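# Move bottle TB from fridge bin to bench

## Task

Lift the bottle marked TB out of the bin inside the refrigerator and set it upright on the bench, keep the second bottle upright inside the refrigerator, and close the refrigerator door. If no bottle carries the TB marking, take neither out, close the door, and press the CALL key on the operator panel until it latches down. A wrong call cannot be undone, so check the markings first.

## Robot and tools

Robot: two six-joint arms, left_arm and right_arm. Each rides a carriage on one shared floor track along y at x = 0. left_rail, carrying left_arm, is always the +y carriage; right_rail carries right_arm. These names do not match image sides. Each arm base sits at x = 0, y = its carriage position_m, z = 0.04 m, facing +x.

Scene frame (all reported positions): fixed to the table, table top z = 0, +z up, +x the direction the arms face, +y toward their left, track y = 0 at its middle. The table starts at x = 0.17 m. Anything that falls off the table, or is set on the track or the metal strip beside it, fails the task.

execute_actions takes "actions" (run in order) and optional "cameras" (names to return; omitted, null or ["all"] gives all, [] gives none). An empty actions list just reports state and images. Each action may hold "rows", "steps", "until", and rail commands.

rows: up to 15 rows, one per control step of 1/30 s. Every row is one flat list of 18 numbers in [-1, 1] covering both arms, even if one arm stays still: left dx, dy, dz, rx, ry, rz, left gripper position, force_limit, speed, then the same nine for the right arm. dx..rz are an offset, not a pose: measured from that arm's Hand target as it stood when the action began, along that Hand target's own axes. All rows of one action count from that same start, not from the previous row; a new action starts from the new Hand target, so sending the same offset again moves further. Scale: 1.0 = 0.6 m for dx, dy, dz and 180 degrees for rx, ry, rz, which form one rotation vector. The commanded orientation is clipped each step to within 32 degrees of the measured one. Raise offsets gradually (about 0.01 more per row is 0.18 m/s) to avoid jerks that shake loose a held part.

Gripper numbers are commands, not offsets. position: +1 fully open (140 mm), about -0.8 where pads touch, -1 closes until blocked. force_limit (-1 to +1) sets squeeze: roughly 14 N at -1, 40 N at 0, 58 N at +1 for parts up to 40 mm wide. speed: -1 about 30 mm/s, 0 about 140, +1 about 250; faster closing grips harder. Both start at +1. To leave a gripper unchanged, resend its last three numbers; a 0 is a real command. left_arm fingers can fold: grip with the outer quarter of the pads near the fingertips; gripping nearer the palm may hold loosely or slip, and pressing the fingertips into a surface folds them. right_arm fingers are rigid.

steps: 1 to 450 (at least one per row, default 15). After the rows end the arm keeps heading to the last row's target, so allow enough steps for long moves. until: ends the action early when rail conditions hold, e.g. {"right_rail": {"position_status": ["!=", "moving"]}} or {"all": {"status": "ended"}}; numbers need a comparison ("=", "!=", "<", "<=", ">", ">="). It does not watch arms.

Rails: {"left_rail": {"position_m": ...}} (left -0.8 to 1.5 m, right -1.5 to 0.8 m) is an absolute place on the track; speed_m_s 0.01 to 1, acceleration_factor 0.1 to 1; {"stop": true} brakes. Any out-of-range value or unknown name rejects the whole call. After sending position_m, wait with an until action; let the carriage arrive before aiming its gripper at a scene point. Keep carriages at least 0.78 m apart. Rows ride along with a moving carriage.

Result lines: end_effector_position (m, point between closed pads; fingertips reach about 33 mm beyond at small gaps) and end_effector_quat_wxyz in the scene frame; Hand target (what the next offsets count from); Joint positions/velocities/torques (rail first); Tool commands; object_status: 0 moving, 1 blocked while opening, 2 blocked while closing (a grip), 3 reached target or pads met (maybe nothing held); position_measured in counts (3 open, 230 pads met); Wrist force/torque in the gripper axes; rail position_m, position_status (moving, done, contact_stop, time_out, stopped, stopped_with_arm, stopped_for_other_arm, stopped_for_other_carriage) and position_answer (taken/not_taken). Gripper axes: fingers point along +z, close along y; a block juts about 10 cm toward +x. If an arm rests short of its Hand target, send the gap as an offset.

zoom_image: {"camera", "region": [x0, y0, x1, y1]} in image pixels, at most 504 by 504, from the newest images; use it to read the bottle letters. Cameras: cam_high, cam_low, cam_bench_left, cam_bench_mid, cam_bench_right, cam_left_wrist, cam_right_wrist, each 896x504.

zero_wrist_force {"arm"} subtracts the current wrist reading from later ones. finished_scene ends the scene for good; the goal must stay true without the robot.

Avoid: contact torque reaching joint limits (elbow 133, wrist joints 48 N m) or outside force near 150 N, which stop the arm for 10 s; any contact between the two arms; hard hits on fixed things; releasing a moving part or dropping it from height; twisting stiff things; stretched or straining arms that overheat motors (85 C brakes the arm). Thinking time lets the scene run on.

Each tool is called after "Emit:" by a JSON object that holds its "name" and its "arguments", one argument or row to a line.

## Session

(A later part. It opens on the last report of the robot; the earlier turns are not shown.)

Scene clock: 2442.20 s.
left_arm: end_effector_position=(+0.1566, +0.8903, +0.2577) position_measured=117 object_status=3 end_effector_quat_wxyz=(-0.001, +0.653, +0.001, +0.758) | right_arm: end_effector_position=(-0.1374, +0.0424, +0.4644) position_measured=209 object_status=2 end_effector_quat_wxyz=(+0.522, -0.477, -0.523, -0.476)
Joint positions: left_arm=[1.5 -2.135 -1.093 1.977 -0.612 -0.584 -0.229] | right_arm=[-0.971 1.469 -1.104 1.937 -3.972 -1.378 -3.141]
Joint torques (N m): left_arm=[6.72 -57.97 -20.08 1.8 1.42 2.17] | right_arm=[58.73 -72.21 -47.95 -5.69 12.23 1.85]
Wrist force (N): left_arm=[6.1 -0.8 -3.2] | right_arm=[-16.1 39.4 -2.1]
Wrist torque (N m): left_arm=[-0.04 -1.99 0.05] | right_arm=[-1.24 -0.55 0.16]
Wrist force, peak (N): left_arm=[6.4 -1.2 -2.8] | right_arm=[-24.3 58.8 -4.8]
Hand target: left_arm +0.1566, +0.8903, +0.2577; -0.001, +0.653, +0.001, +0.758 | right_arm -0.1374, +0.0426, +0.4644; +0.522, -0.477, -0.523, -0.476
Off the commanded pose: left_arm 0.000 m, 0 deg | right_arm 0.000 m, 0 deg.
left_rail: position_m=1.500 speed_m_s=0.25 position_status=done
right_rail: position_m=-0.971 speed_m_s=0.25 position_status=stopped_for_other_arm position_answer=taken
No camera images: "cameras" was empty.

Emit:
{"name": "execute_actions", "arguments": {
  "actions": [
    {"rows":[[0,0,0,0,0,0,0.1,0.3,-1,0,0.0025,0.0243,-0.0111,0,0,-1,-0.2,-1]],"steps":8},
    {"rows":[[0,0,0,0,0,0,0.1,0.3,-1,0,0.001,0.0243,-0.0111,0,0,-1,-0.2,-1]],"steps":8},
    {"rows":[[0,0,0,0,0,0,0.1,0.3,-1,0,0.001,0.0243,-0.0111,0,0,-1,-0.2,-1]],"steps":8}
  ],
  "cameras": []
}}

Emit:
{"name": "execute_actions", "arguments": {
  "actions": [
    {"rows":[[0,0,0,0,0,0,0.1,0.3,-1,0,0.001,0.0243,-0.0111,0,0,-1,-0.2,-1]],"steps":8},
    {"rows":[[0,0,0,0,0,0,0.1,0.3,-1,0,0.001,0.0243,-0.0111,0,0,-1,-0.2,-1]],"steps":8},
    {"rows":[[0,0,0,0,0,0,0.1,0.3,-1,0,0.001,0.0243,-0.0111,0,0,-1,-0.2,-1]],"steps":8}
  ],
  "cameras": ["cam_right_wrist","cam_bench_mid"]
}}

Scene clock: 2452.17 s.
left_arm: end_effector_position=(+0.1566, +0.8903, +0.2577) position_measured=117 object_status=3 end_effector_quat_wxyz=(-0.001, +0.653, +0.001, +0.758) | right_arm: end_effector_position=(-0.1372, +0.0863, +0.4643) position_measured=209 object_status=2 end_effector_quat_wxyz=(+0.496, -0.504, -0.497, -0.503)
Joint positions: left_arm=[1.5 -2.135 -1.093 1.977 -0.612 -0.584 -0.229] | right_arm=[-0.971 1.525 -1.046 1.835 -3.929 -1.538 -3.141]
Joint torques (N m): left_arm=[10.41 -57.49 -19.36 2.02 1.12 2.15] | right_arm=[50.26 -72.25 -48.66 -3.58 8.9 2.15]
Wrist force (N): left_arm=[6.1 -1.1 -2.4] | right_arm=[-9.8 32.3 -1.1]
Wrist torque (N m): left_arm=[-0.12 -2.01 0.05] | right_arm=[-1.00 -0.38 0.12]
Wrist force, peak (N): left_arm=[6.4 -0.9 -2.9] | right_arm=[-12.5 46.7 -9.8]
Hand target: left_arm +0.1566, +0.8903, +0.2577; -0.001, +0.653, +0.001, +0.758 | right_arm -0.1372, +0.0865, +0.4644; +0.496, -0.504, -0.497, -0.503
Off the commanded pose: left_arm 0.000 m, 0 deg | right_arm 0.000 m, 0 deg.
left_rail: position_m=1.500 speed_m_s=0.25 position_status=done
right_rail: position_m=-0.971 speed_m_s=0.25 position_status=stopped_for_other_arm position_answer=taken
No camera images: "cameras" was empty.

Scene clock: 2453.40 s.
left_arm: end_effector_position=(+0.1566, +0.8903, +0.2577) position_measured=117 object_status=3 end_effector_quat_wxyz=(-0.001, +0.653, +0.001, +0.758) | right_arm: end_effector_position=(-0.1333, +0.1299, +0.4642) position_measured=209 object_status=2 end_effector_quat_wxyz=(-0.469, +0.529, +0.470, +0.528)
Joint positions: left_arm=[1.5 -2.135 -1.093 1.977 -0.612 -0.584 -0.229] | right_arm=[-0.971 1.57 -0.982 1.721 -3.879 -1.687 -3.141]
Joint torques (N m): left_arm=[8.64 -58.67 -20.37 2.23 0.95 1.77] | right_arm=[59.66 -75.1 -48.32 -0.62 12.38 2.24]
Wrist force (N): left_arm=[6.1 -0.8 -2.9] | right_arm=[-6.1 39.4 -1.3]
Wrist torque (N m): left_arm=[-0.05 -1.99 0.05] | right_arm=[-1.16 -0.26 0.13]
Wrist force, peak (N): left_arm=[6.4 -1.0 -2.8] | right_arm=[-1.4 45.4 -8.0]
Hand target: left_arm +0.1566, +0.8903, +0.2577; -0.001, +0.653, +0.001, +0.758 | right_arm -0.1333, +0.1301, +0.4643; -0.469, +0.529, +0.470, +0.528
Off the commanded pose: left_arm 0.000 m, 0 deg | right_arm 0.000 m, 0 deg.
left_rail: position_m=1.500 speed_m_s=0.25 position_status=done
right_rail: position_m=-0.971 speed_m_s=0.25 position_status=stopped_for_other_arm position_answer=taken
camera_calibration:
cam_right_wrist: T_world_to_cam=[[0.991438, -0.122045, 0.0464403, 0.129863], [-0.00432357, -0.386126, -0.922436, 0.468581], [0.13051, 0.914337, -0.383348, 0.260093], [0, 0, 0, 1]] pos_world=[-0.16067, -0.0410322, 0.525911]
Images, in order (width x height): cam_bench_mid 896x504, cam_right_wrist 896x504.

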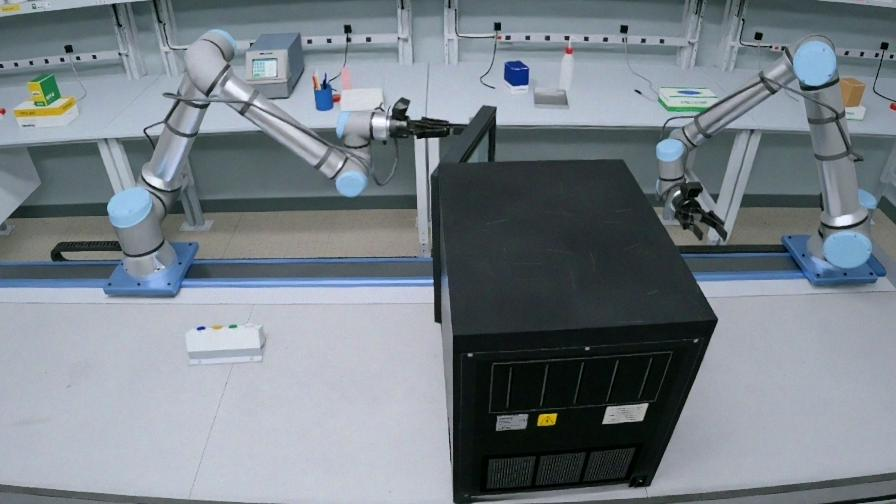

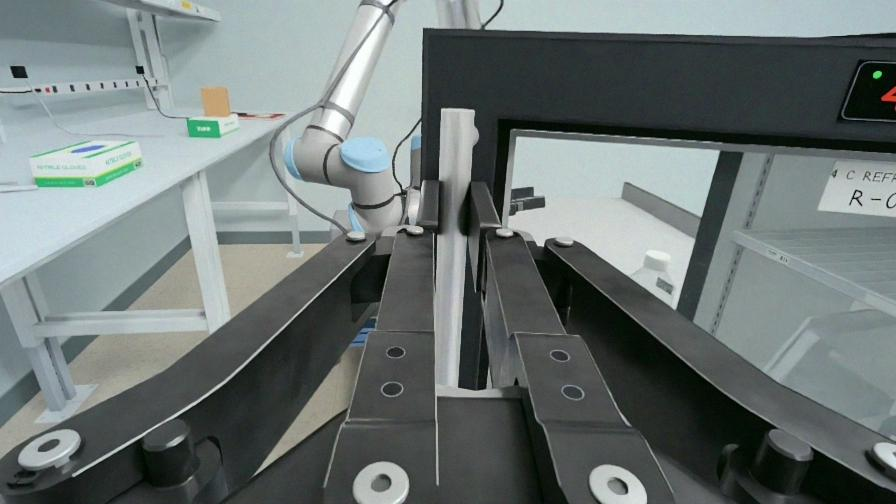

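Emit:
{"name": "execute_actions", "arguments": {
  "actions": [
    {"rows":[[0,0,0,0,0,0,0.1,0.3,-1,0,0.0025,0.0243,-0.0111,0,0,-1,-0.2,-1]],"steps":8},
    {"rows":[[0,0,0,0,0,0,0.1,0.3,-1,0,0.0012,0.0243,-0.0111,0,0,-1,-0.2,-1]],"steps":8},
    {"rows":[[0,0,0,0,0,0,0.1,0.3,-1,0,0.0012,0.0243,-0.0111,0,0,-1,-0.2,-1]],"steps":8}
  ],
  "cameras": []
}}

Emit:
{"name": "execute_actions", "arguments": {
  "actions": [
    {"rows":[[0,0,0,0,0,0,0.1,0.3,-1,0,0.0012,0.0243,-0.0111,0,0,-1,-0.2,-1]],"steps":8},
    {"rows":[[0,0,0,0,0,0,0.1,0.3,-1,0,0.0012,0.0243,-0.0111,0,0,-1,-0.2,-1]],"steps":8},
    {"rows":[[0,0,0,0,0,0,0.1,0.3,-1,0,0.0012,0.0243,-0.0111,0,0,-1,-0.2,-1]],"steps":8}
  ],
  "cameras": ["cam_right_wrist","cam_bench_mid"]
}}

Scene clock: 2467.60 s.
left_arm: end_effector_position=(+0.1566, +0.8903, +0.2577) position_measured=117 object_status=3 end_effector_quat_wxyz=(-0.001, +0.653, +0.001, +0.758) | right_arm: end_effector_position=(-0.1237, +0.1726, +0.4641) position_measured=209 object_status=2 end_effector_quat_wxyz=(-0.441, +0.553, +0.442, +0.552)
Joint positions: left_arm=[1.5 -2.135 -1.093 1.977 -0.612 -0.584 -0.229] | right_arm=[-0.971 1.601 -0.914 1.598 -3.823 -1.823 -3.141]
Joint torques (N m): left_arm=[9.88 -58.88 -20.24 2.01 1.09 1.68] | right_arm=[35.77 -70.55 -41.74 1.58 3.2 2.27]
Wrist force (N): left_arm=[6.0 -1.1 -2.6] | right_arm=[1.2 16.4 1.1]
Wrist torque (N m): left_arm=[-0.10 -1.98 0.05] | right_arm=[-0.68 0.02 0.18]
Wrist force, peak (N): left_arm=[6.3 -0.8 -3.0] | right_arm=[-1.3 43.6 -8.4]
Hand target: left_arm +0.1566, +0.8903, +0.2577; -0.001, +0.653, +0.001, +0.758 | right_arm -0.1237, +0.1729, +0.4642; -0.441, +0.553, +0.442, +0.552
Off the commanded pose: left_arm 0.000 m, 0 deg | right_arm 0.000 m, 0 deg.
left_rail: position_m=1.500 speed_m_s=0.25 position_status=done
right_rail: position_m=-0.971 speed_m_s=0.25 position_status=stopped_for_other_arm position_answer=taken
No camera images: "cameras" was empty.

Scene clock: 2468.83 s.
left_arm: end_effector_position=(+0.1566, +0.8903, +0.2577) position_measured=117 object_status=3 end_effector_quat_wxyz=(-0.001, +0.653, +0.001, +0.758) | right_arm: end_effector_position=(-0.1105, +0.2144, +0.4640) position_measured=209 object_status=2 end_effector_quat_wxyz=(-0.412, +0.575, +0.412, +0.574)
Joint positions: left_arm=[1.5 -2.135 -1.093 1.977 -0.612 -0.584 -0.229] | right_arm=[-0.971 1.623 -0.841 1.462 -3.76 -1.95 -3.141]
Joint torques (N m): left_arm=[6.16 -59.22 -19.93 1.94 1.32 1.67] | right_arm=[22.6 -74.5 -41.44 3.69 -1.45 1.78]
Wrist force (N): left_arm=[6.1 -0.9 -2.6] | right_arm=[6.4 5.6 2.4]
Wrist torque (N m): left_arm=[-0.06 -2.01 0.05] | right_arm=[-0.43 0.17 0.20]
Wrist force, peak (N): left_arm=[6.2 -1.1 -3.0] | right_arm=[7.2 21.9 -6.2]
Hand target: left_arm +0.1566, +0.8903, +0.2577; -0.001, +0.653, +0.001, +0.758 | right_arm -0.1105, +0.2146, +0.4641; -0.411, +0.575, +0.412, +0.574
Off the commanded pose: left_arm 0.000 m, 0 deg | right_arm 0.000 m, 0 deg.
left_rail: position_m=1.500 speed_m_s=0.25 position_status=done
right_rail: position_m=-0.971 speed_m_s=0.25 position_status=stopped_for_other_arm position_answer=taken
camera_calibration:
cam_right_wrist: T_world_to_cam=[[0.944445, -0.325313, 0.0468521, 0.155695], [-0.0841016, -0.377006, -0.922385, 0.490403], [0.317728, 0.867201, -0.38342, 0.210645], [0, 0, 0, 1]] pos_world=[-0.17273, 0.0528628, 0.525811]
Images, in order (width x height): cam_bench_mid 896x504, cam_right_wrist 896x504.

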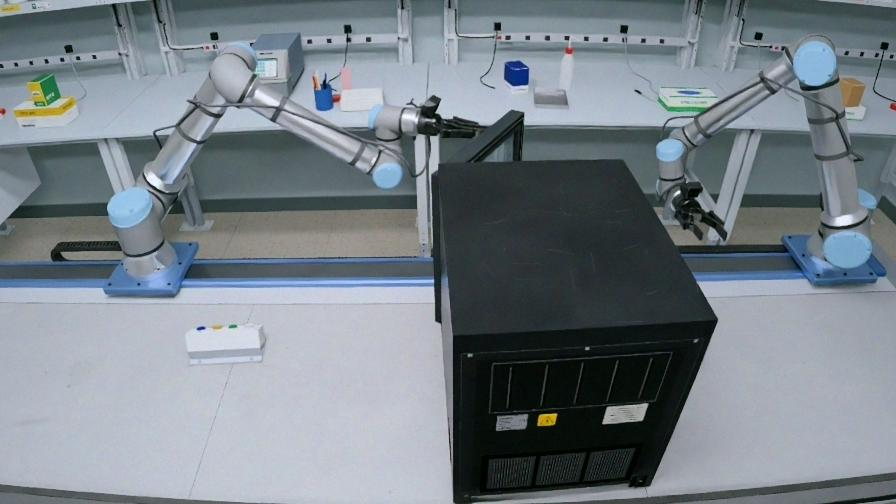

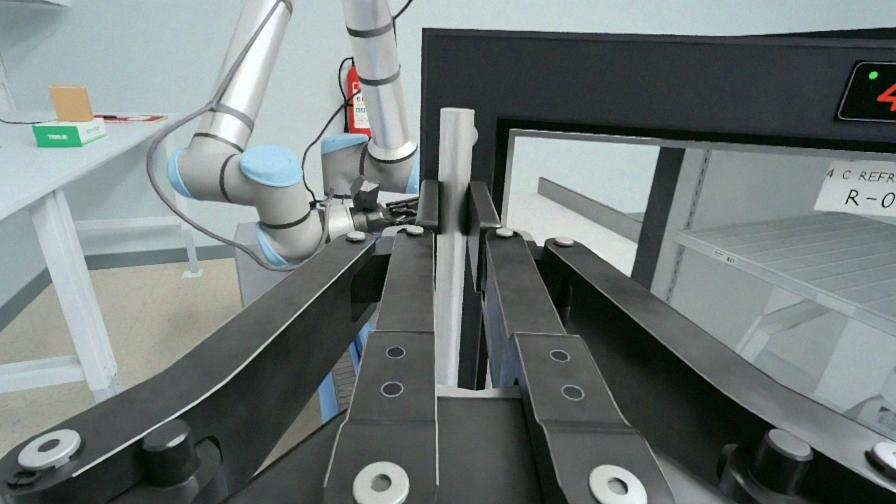

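Emit:
{"name": "execute_actions", "arguments": {
  "actions": [
    {"rows":[[0,0,0,0,0,0,0.1,0.3,-1,0,0,0,0,0,0,0,-0.2,-0.8]],"steps":30},
    {"rows":[[0,0,0,0,0,0,0.1,0.3,-1,0,0,-0.06,0,0,0,0,-0.2,-0.8]],"steps":15},
    {"rows":[[0,0,0,0,0,0,0.1,0.3,-1,0,0,-0.1,0,0,0,0,-0.2,-0.8]],"steps":30}
  ],
  "cameras": ["cam_right_wrist","cam_bench_mid"]
}}

Scene clock: 2484.37 s.
left_arm: end_effector_position=(+0.1566, +0.8903, +0.2577) position_measured=117 object_status=3 end_effector_quat_wxyz=(-0.001, +0.653, +0.001, +0.758) | right_arm: end_effector_position=(-0.1413, +0.1237, +0.4643) position_measured=129 object_status=3 end_effector_quat_wxyz=(-0.411, +0.575, +0.412, +0.574)
Joint positions: left_arm=[1.5 -2.135 -1.093 1.977 -0.612 -0.584 -0.229] | right_arm=[-0.971 1.669 -0.944 1.653 -3.848 -1.996 -3.141]
Joint torques (N m): left_arm=[7.66 -58.4 -19.35 2.08 1.15 1.71] | right_arm=[14.47 -102.27 -25.38 -5.86 -3.84 2.13]
Wrist force (N): left_arm=[6.2 -1.0 -2.7] | right_arm=[-0.7 -7.0 4.0]
Wrist torque (N m): left_arm=[-0.10 -2.03 0.05] | right_arm=[-1.65 0.13 -0.01]
Wrist force, peak (N): left_arm=[6.4 -1.0 -2.9] | right_arm=[-7.2 -2.8 16.2]
Hand target: left_arm +0.1566, +0.8903, +0.2577; -0.001, +0.653, +0.001, +0.758 | right_arm -0.1413, +0.1237, +0.4643; -0.411, +0.575, +0.412, +0.574
Off the commanded pose: left_arm 0.000 m, 0 deg | right_arm 0.000 m, 0 deg.
left_rail: position_m=1.500 speed_m_s=0.25 position_status=done
right_rail: position_m=-0.971 speed_m_s=0.25 position_status=stopped_for_other_arm position_answer=taken
camera_calibration:
cam_right_wrist: T_world_to_cam=[[0.944302, -0.325721, 0.0468936, 0.15533], [-0.0841936, -0.376887, -0.922425, 0.453839], [0.318127, 0.8671, -0.383319, 0.299132], [0, 0, 0, 1]] pos_world=[-0.20363, -0.0377374, 0.526011]
Images, in order (width x height): cam_bench_mid 896x504, cam_right_wrist 896x504.

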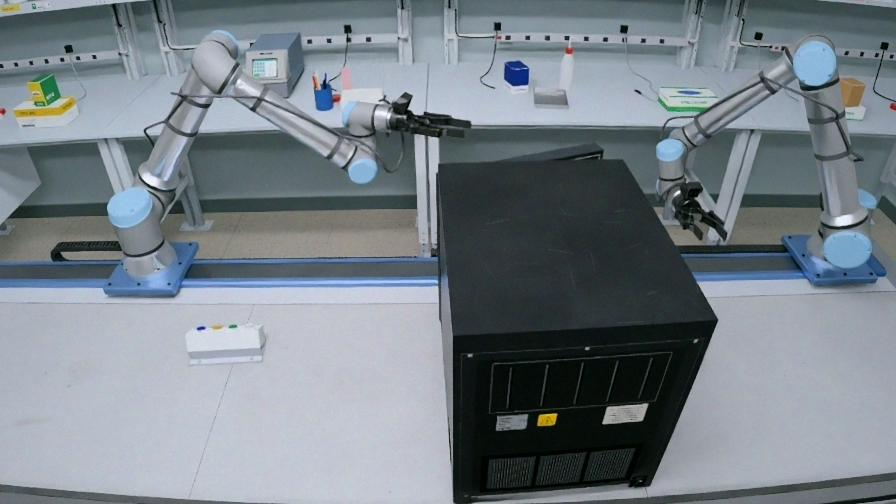

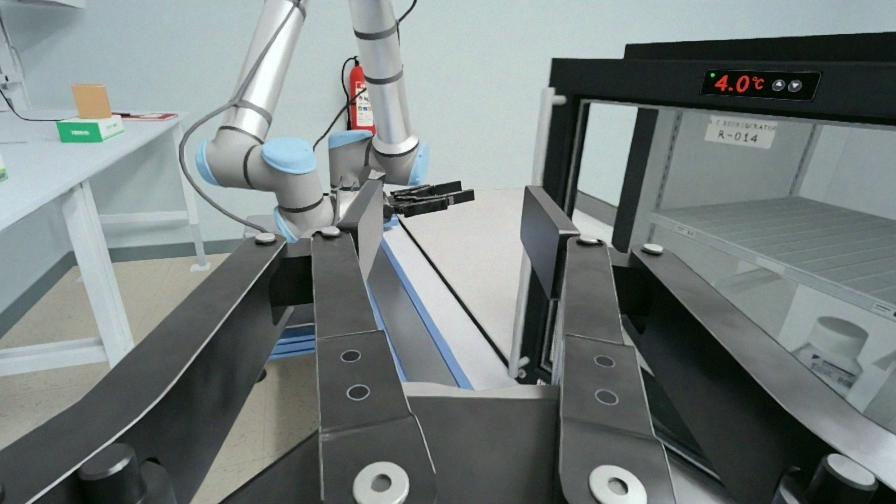

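Emit:
{"name": "execute_actions", "arguments": {
  "actions": [
    {"steps":180}
  ],
  "cameras": ["cam_right_wrist","cam_bench_mid","cam_bench_left"]
}}

Scene clock: 2494.30 s.
left_arm: end_effector_position=(+0.1566, +0.8903, +0.2577) position_measured=117 object_status=3 end_effector_quat_wxyz=(-0.001, +0.653, +0.001, +0.758) | right_arm: end_effector_position=(-0.1413, +0.1237, +0.4643) position_measured=129 object_status=3 end_effector_quat_wxyz=(-0.411, +0.575, +0.412, +0.574)
Joint positions: left_arm=[1.5 -2.135 -1.093 1.977 -0.612 -0.584 -0.229] | right_arm=[-0.971 1.669 -0.944 1.653 -3.848 -1.996 -3.141]
Joint torques (N m): left_arm=[8.44 -60.55 -20.05 1.56 1.15 2.01] | right_arm=[13.03 -102.66 -26.04 -5.54 -3.49 2.6]
Wrist force (N): left_arm=[6.1 -0.8 -2.6] | right_arm=[-0.6 -6.8 3.8]
Wrist torque (N m): left_arm=[-0.05 -1.99 0.05] | right_arm=[-1.60 0.11 0.00]
Wrist force, peak (N): left_arm=[6.5 -1.0 -2.8] | right_arm=[-1.0 -7.2 4.0]
Hand target: left_arm +0.1566, +0.8903, +0.2577; -0.001, +0.653, +0.001, +0.758 | right_arm -0.1413, +0.1237, +0.4643; -0.411, +0.575, +0.412, +0.574
Tool commands: left_gripper/position=+0.1 left_gripper/force_limit=+0.3 left_gripper/speed=-1.0 right_gripper/position=+0.0 right_gripper/force_limit=-0.2 right_gripper/speed=-0.8
Off the commanded pose: left_arm 0.000 m, 0 deg | right_arm 0.000 m, 0 deg.
left_rail: position_m=1.500 speed_m_s=0.25 position_status=done
right_rail: position_m=-0.971 speed_m_s=0.25 position_status=stopped_for_other_arm position_answer=taken
camera_calibration:
cam_right_wrist: T_world_to_cam=[[0.944302, -0.325721, 0.0468936, 0.15533], [-0.0841936, -0.376887, -0.922425, 0.453839], [0.318127, 0.8671, -0.383319, 0.299132], [0, 0, 0, 1]] pos_world=[-0.20363, -0.0377374, 0.526011]
Images, in order (width x height): cam_bench_left 896x504, cam_bench_mid 896x504, cam_right_wrist 896x504.

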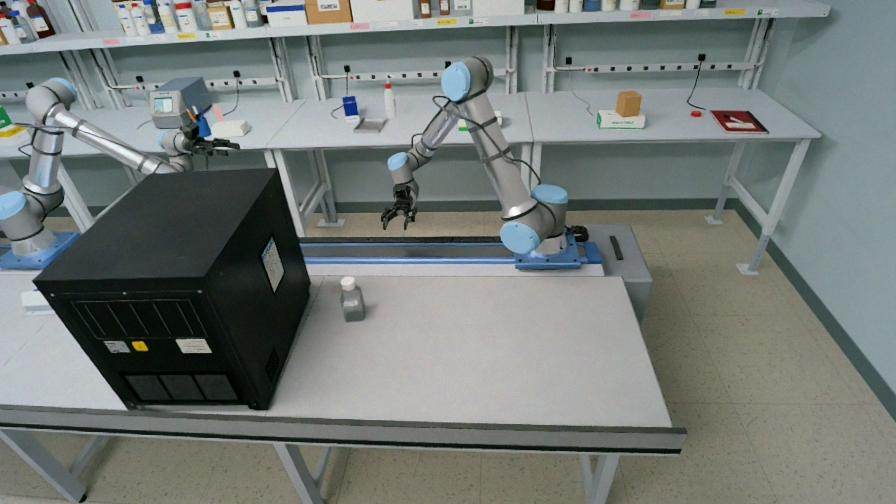

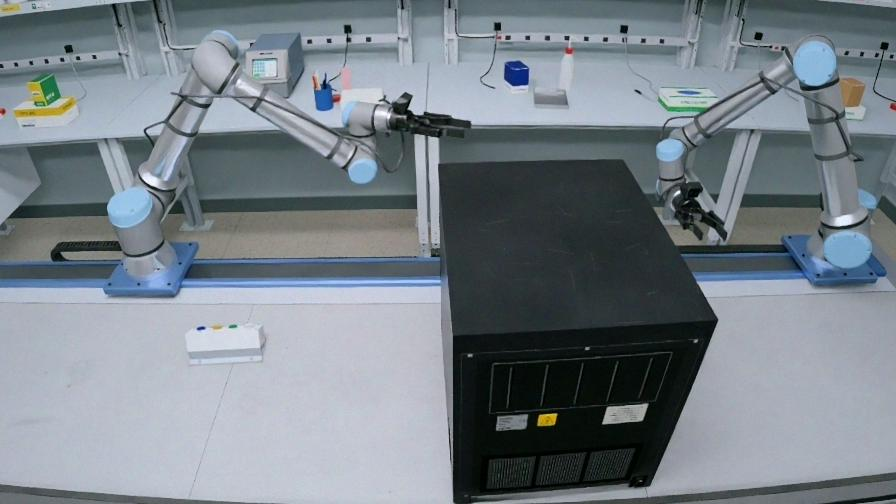

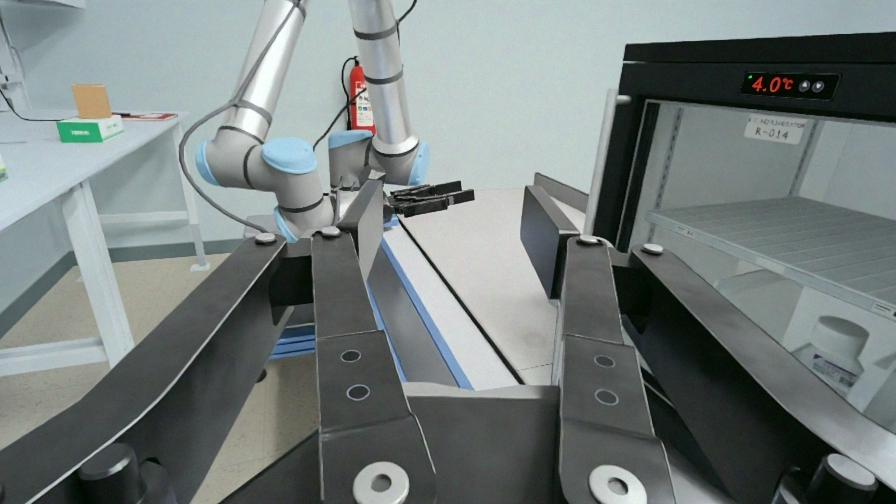

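Emit:
{"name": "zoom_image", "arguments": {
  "camera": "cam_right_wrist",
  "region": [560, 20, 896, 220]
}}

Emit:
{"name": "zoom_image", "arguments": {
  "camera": "cam_right_wrist",
  "region": [696, 250, 896, 430]
}}

Emit:
{"name": "zoom_image", "arguments": {
  "camera": "cam_bench_mid",
  "region": [420, 130, 740, 300]
}}

Scaled by 1.500 from the camera's 896x504 image, which has a finer 1280x720 frame.

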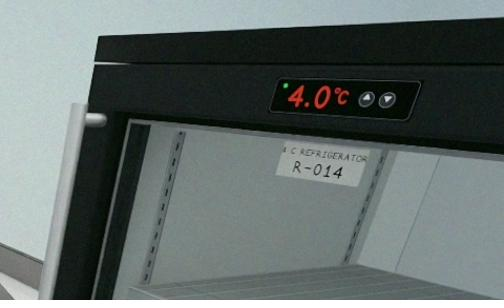

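Scaled by 2.520 from the camera's 896x504 image, which has a finer 1280x720 frame.

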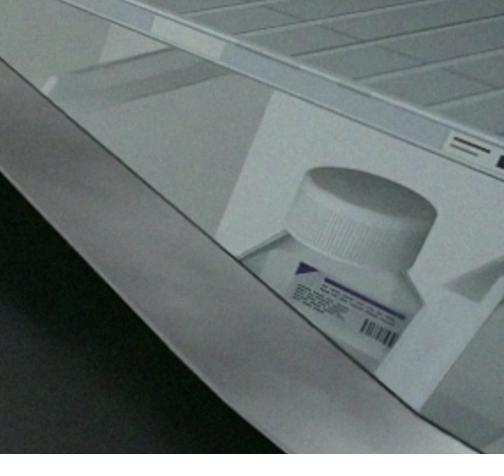

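Scaled by 1.575 from the camera's 896x504 image, which has a finer 1280x720 frame.

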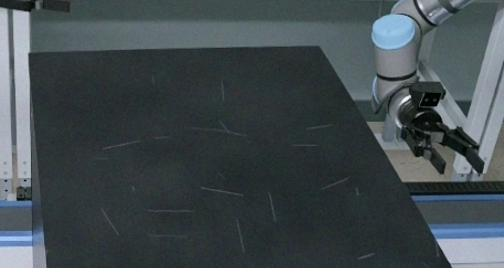

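Emit:
{"name": "zoom_image", "arguments": {
  "camera": "cam_right_wrist",
  "region": [600, 20, 760, 110]
}}

Emit:
{"name": "zoom_image", "arguments": {
  "camera": "cam_right_wrist",
  "region": [740, 20, 896, 110]
}}

Emit:
{"name": "execute_actions", "arguments": {
  "actions": [
    {"rows":[[0,0,0,0,0,0,0.1,0.3,-1,0.1,0,-0.05,0,-0.1,0,0,-0.2,-0.8]],"steps":15},
    {"rows":[[0,0,0,0,0,0,0.1,0.3,-1,0.1,0,0,0,-0.08,0,0,-0.2,-0.8]],"steps":25}
  ],
  "cameras": ["cam_right_wrist","cam_high"]
}}

Scaled by 3.150 from the camera's 896x504 image, which has a finer 1280x720 frame.

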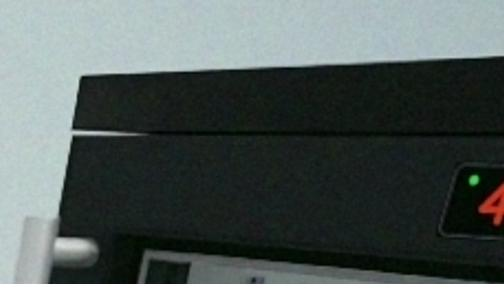

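Scaled by 3.231 from the camera's 896x504 image, which has a finer 1280x720 frame.

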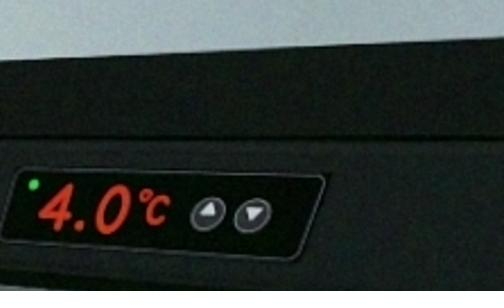

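Scene clock: 2517.03 s.
left_arm: end_effector_position=(+0.1566, +0.8903, +0.2577) position_measured=117 object_status=3 end_effector_quat_wxyz=(-0.001, +0.653, +0.001, +0.758) | right_arm: end_effector_position=(-0.1450, +0.1130, +0.5814) position_measured=129 object_status=3 end_effector_quat_wxyz=(-0.280, +0.713, +0.511, +0.391)
Joint positions: left_arm=[1.5 -2.135 -1.093 1.977 -0.612 -0.584 -0.229] | right_arm=[-0.971 1.648 -1.231 1.465 -2.77 -1.909 -2.916]
Joint torques (N m): left_arm=[8.11 -58.02 -20.62 1.83 1.5 1.93] | right_arm=[-11.95 -57.85 -54.23 -1.85 2.53 2.37]
Wrist force (N): left_arm=[6.1 -1.0 -2.6] | right_arm=[0.2 -6.6 2.7]
Wrist torque (N m): left_arm=[-0.09 -1.99 0.05] | right_arm=[-1.46 -0.09 -0.05]
Wrist force, peak (N): left_arm=[6.4 -1.1 -2.9] | right_arm=[-22.9 -10.3 8.3]
Hand target: left_arm +0.1566, +0.8903, +0.2577; -0.001, +0.653, +0.001, +0.758 | right_arm -0.1450, +0.1130, +0.5814; -0.280, +0.713, +0.511, +0.391
Off the commanded pose: left_arm 0.000 m, 0 deg | right_arm 0.000 m, 0 deg.
left_rail: position_m=1.500 speed_m_s=0.25 position_status=done
right_rail: position_m=-0.971 speed_m_s=0.25 position_status=stopped_for_other_arm position_answer=taken
camera_calibration:
cam_right_wrist: T_world_to_cam=[[0.952605, -0.301285, 0.0420812, 0.151049], [-0.223949, -0.788156, -0.573286, 0.380735], [0.205889, 0.536691, -0.818274, 0.628368], [0, 0, 0, 1]] pos_world=[-0.187999, 0.00834795, 0.726091]
Images, in order (width x height): cam_high 896x504, cam_right_wrist 896x504.

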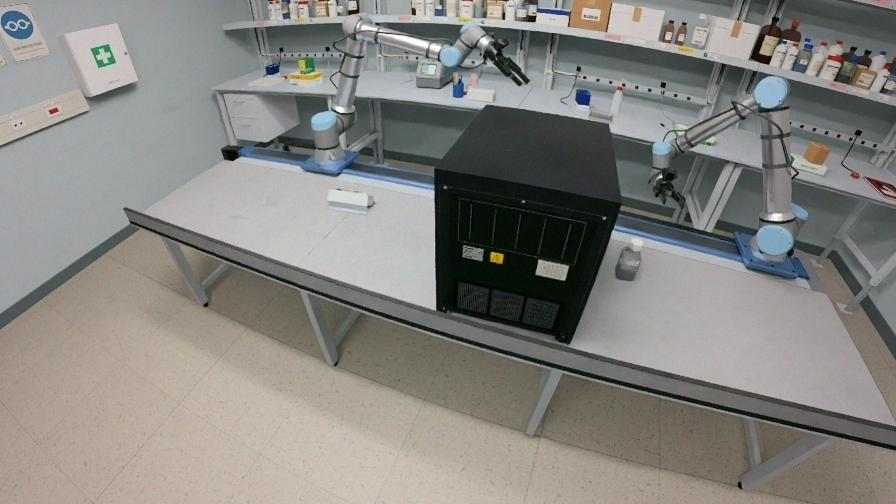

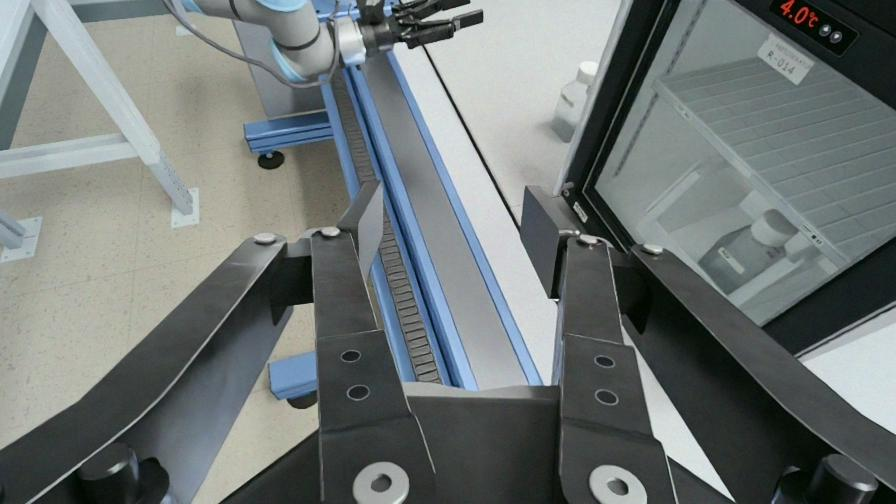

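Emit:
{"name": "execute_actions", "arguments": {
  "actions": [
    {"rows":[[0,0,0,-0.05,0,0,0.1,0.3,-1,0,0,0,0,0,0,0,-0.2,-0.8]],"steps":12},
    {"rows":[[0,0,0,-0.07,0,0,0.1,0.3,-1,0,0,0,0,0,0,0,-0.2,-0.8]],"steps":12},
    {"rows":[[0,0,0,-0.07,0,0,0.1,0.3,-1,0,0,0,0,0,0,0,-0.2,-0.8]],"steps":20}
  ],
  "cameras": ["cam_left_wrist"]
}}

Scene clock: 2534.63 s.
left_arm: end_effector_position=(+0.1561, +0.8904, +0.2578) position_measured=117 object_status=3 end_effector_quat_wxyz=(+0.189, +0.627, -0.221, +0.722) | right_arm: end_effector_position=(-0.1450, +0.1130, +0.5814) position_measured=129 object_status=3 end_effector_quat_wxyz=(-0.280, +0.713, +0.511, +0.391)
Joint positions: left_arm=[1.5 -2.268 -1.219 2.277 -0.209 -0.154 -0.76] | right_arm=[-0.971 1.648 -1.231 1.465 -2.769 -1.909 -2.916]
Joint torques (N m): left_arm=[10.71 -37.22 -25.33 6.46 -4.27 -2.59] | right_arm=[-8.75 -64.31 -53.41 -1.78 1.78 2.38]
Wrist force (N): left_arm=[6.0 -1.6 -2.6] | right_arm=[0.3 -6.1 2.9]
Wrist torque (N m): left_arm=[-0.25 -1.98 0.29] | right_arm=[-1.36 -0.13 -0.04]
Wrist force, peak (N): left_arm=[11.4 5.1 -6.4] | right_arm=[0.2 -7.1 2.8]
Hand target: left_arm +0.1566, +0.8903, +0.2577; +0.191, +0.624, -0.222, +0.724 | right_arm -0.1450, +0.1130, +0.5814; -0.280, +0.713, +0.511, +0.391
Off the commanded pose: left_arm 0.001 m, 1 deg | right_arm 0.000 m, 0 deg.
left_rail: position_m=1.500 speed_m_s=0.25 position_status=done
right_rail: position_m=-0.971 speed_m_s=0.25 position_status=stopped_for_other_arm position_answer=taken
camera_calibration:
cam_left_wrist: T_world_to_cam=[[-0.533672, -0.838166, -0.11257, 0.874829], [-0.137394, 0.217272, -0.966393, 0.0763846], [0.834456, -0.50027, -0.231111, 0.556526], [0, 0, 0, 1]] pos_world=[0.0129699, 0.995069, 0.300916]
Images, in order (width x height): cam_left_wrist 896x504.

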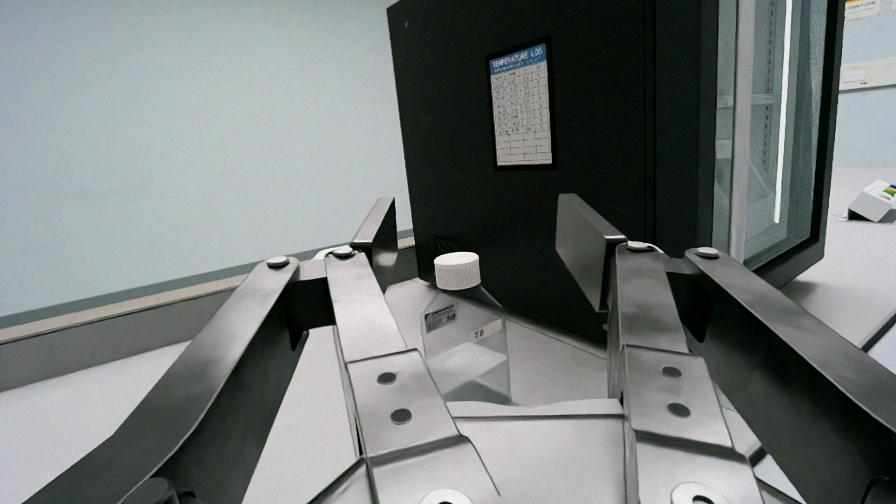

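Emit:
{"name": "zoom_image", "arguments": {
  "camera": "cam_left_wrist",
  "region": [600, 0, 860, 250]
}}

Scaled by 1.938 from the camera's 896x504 image, which has a finer 1280x720 frame.

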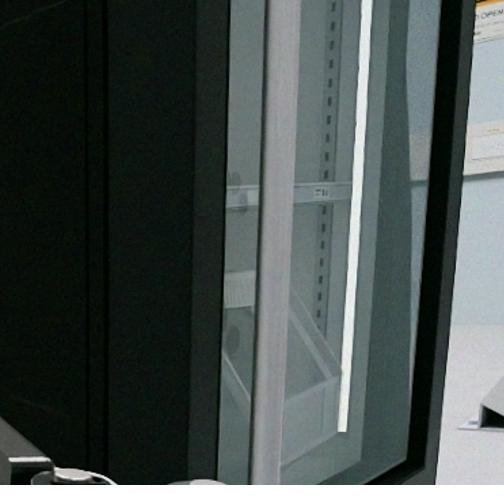

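Emit:
{"name": "finished_scene", "arguments": {

}}

The scene is finished: the task was done.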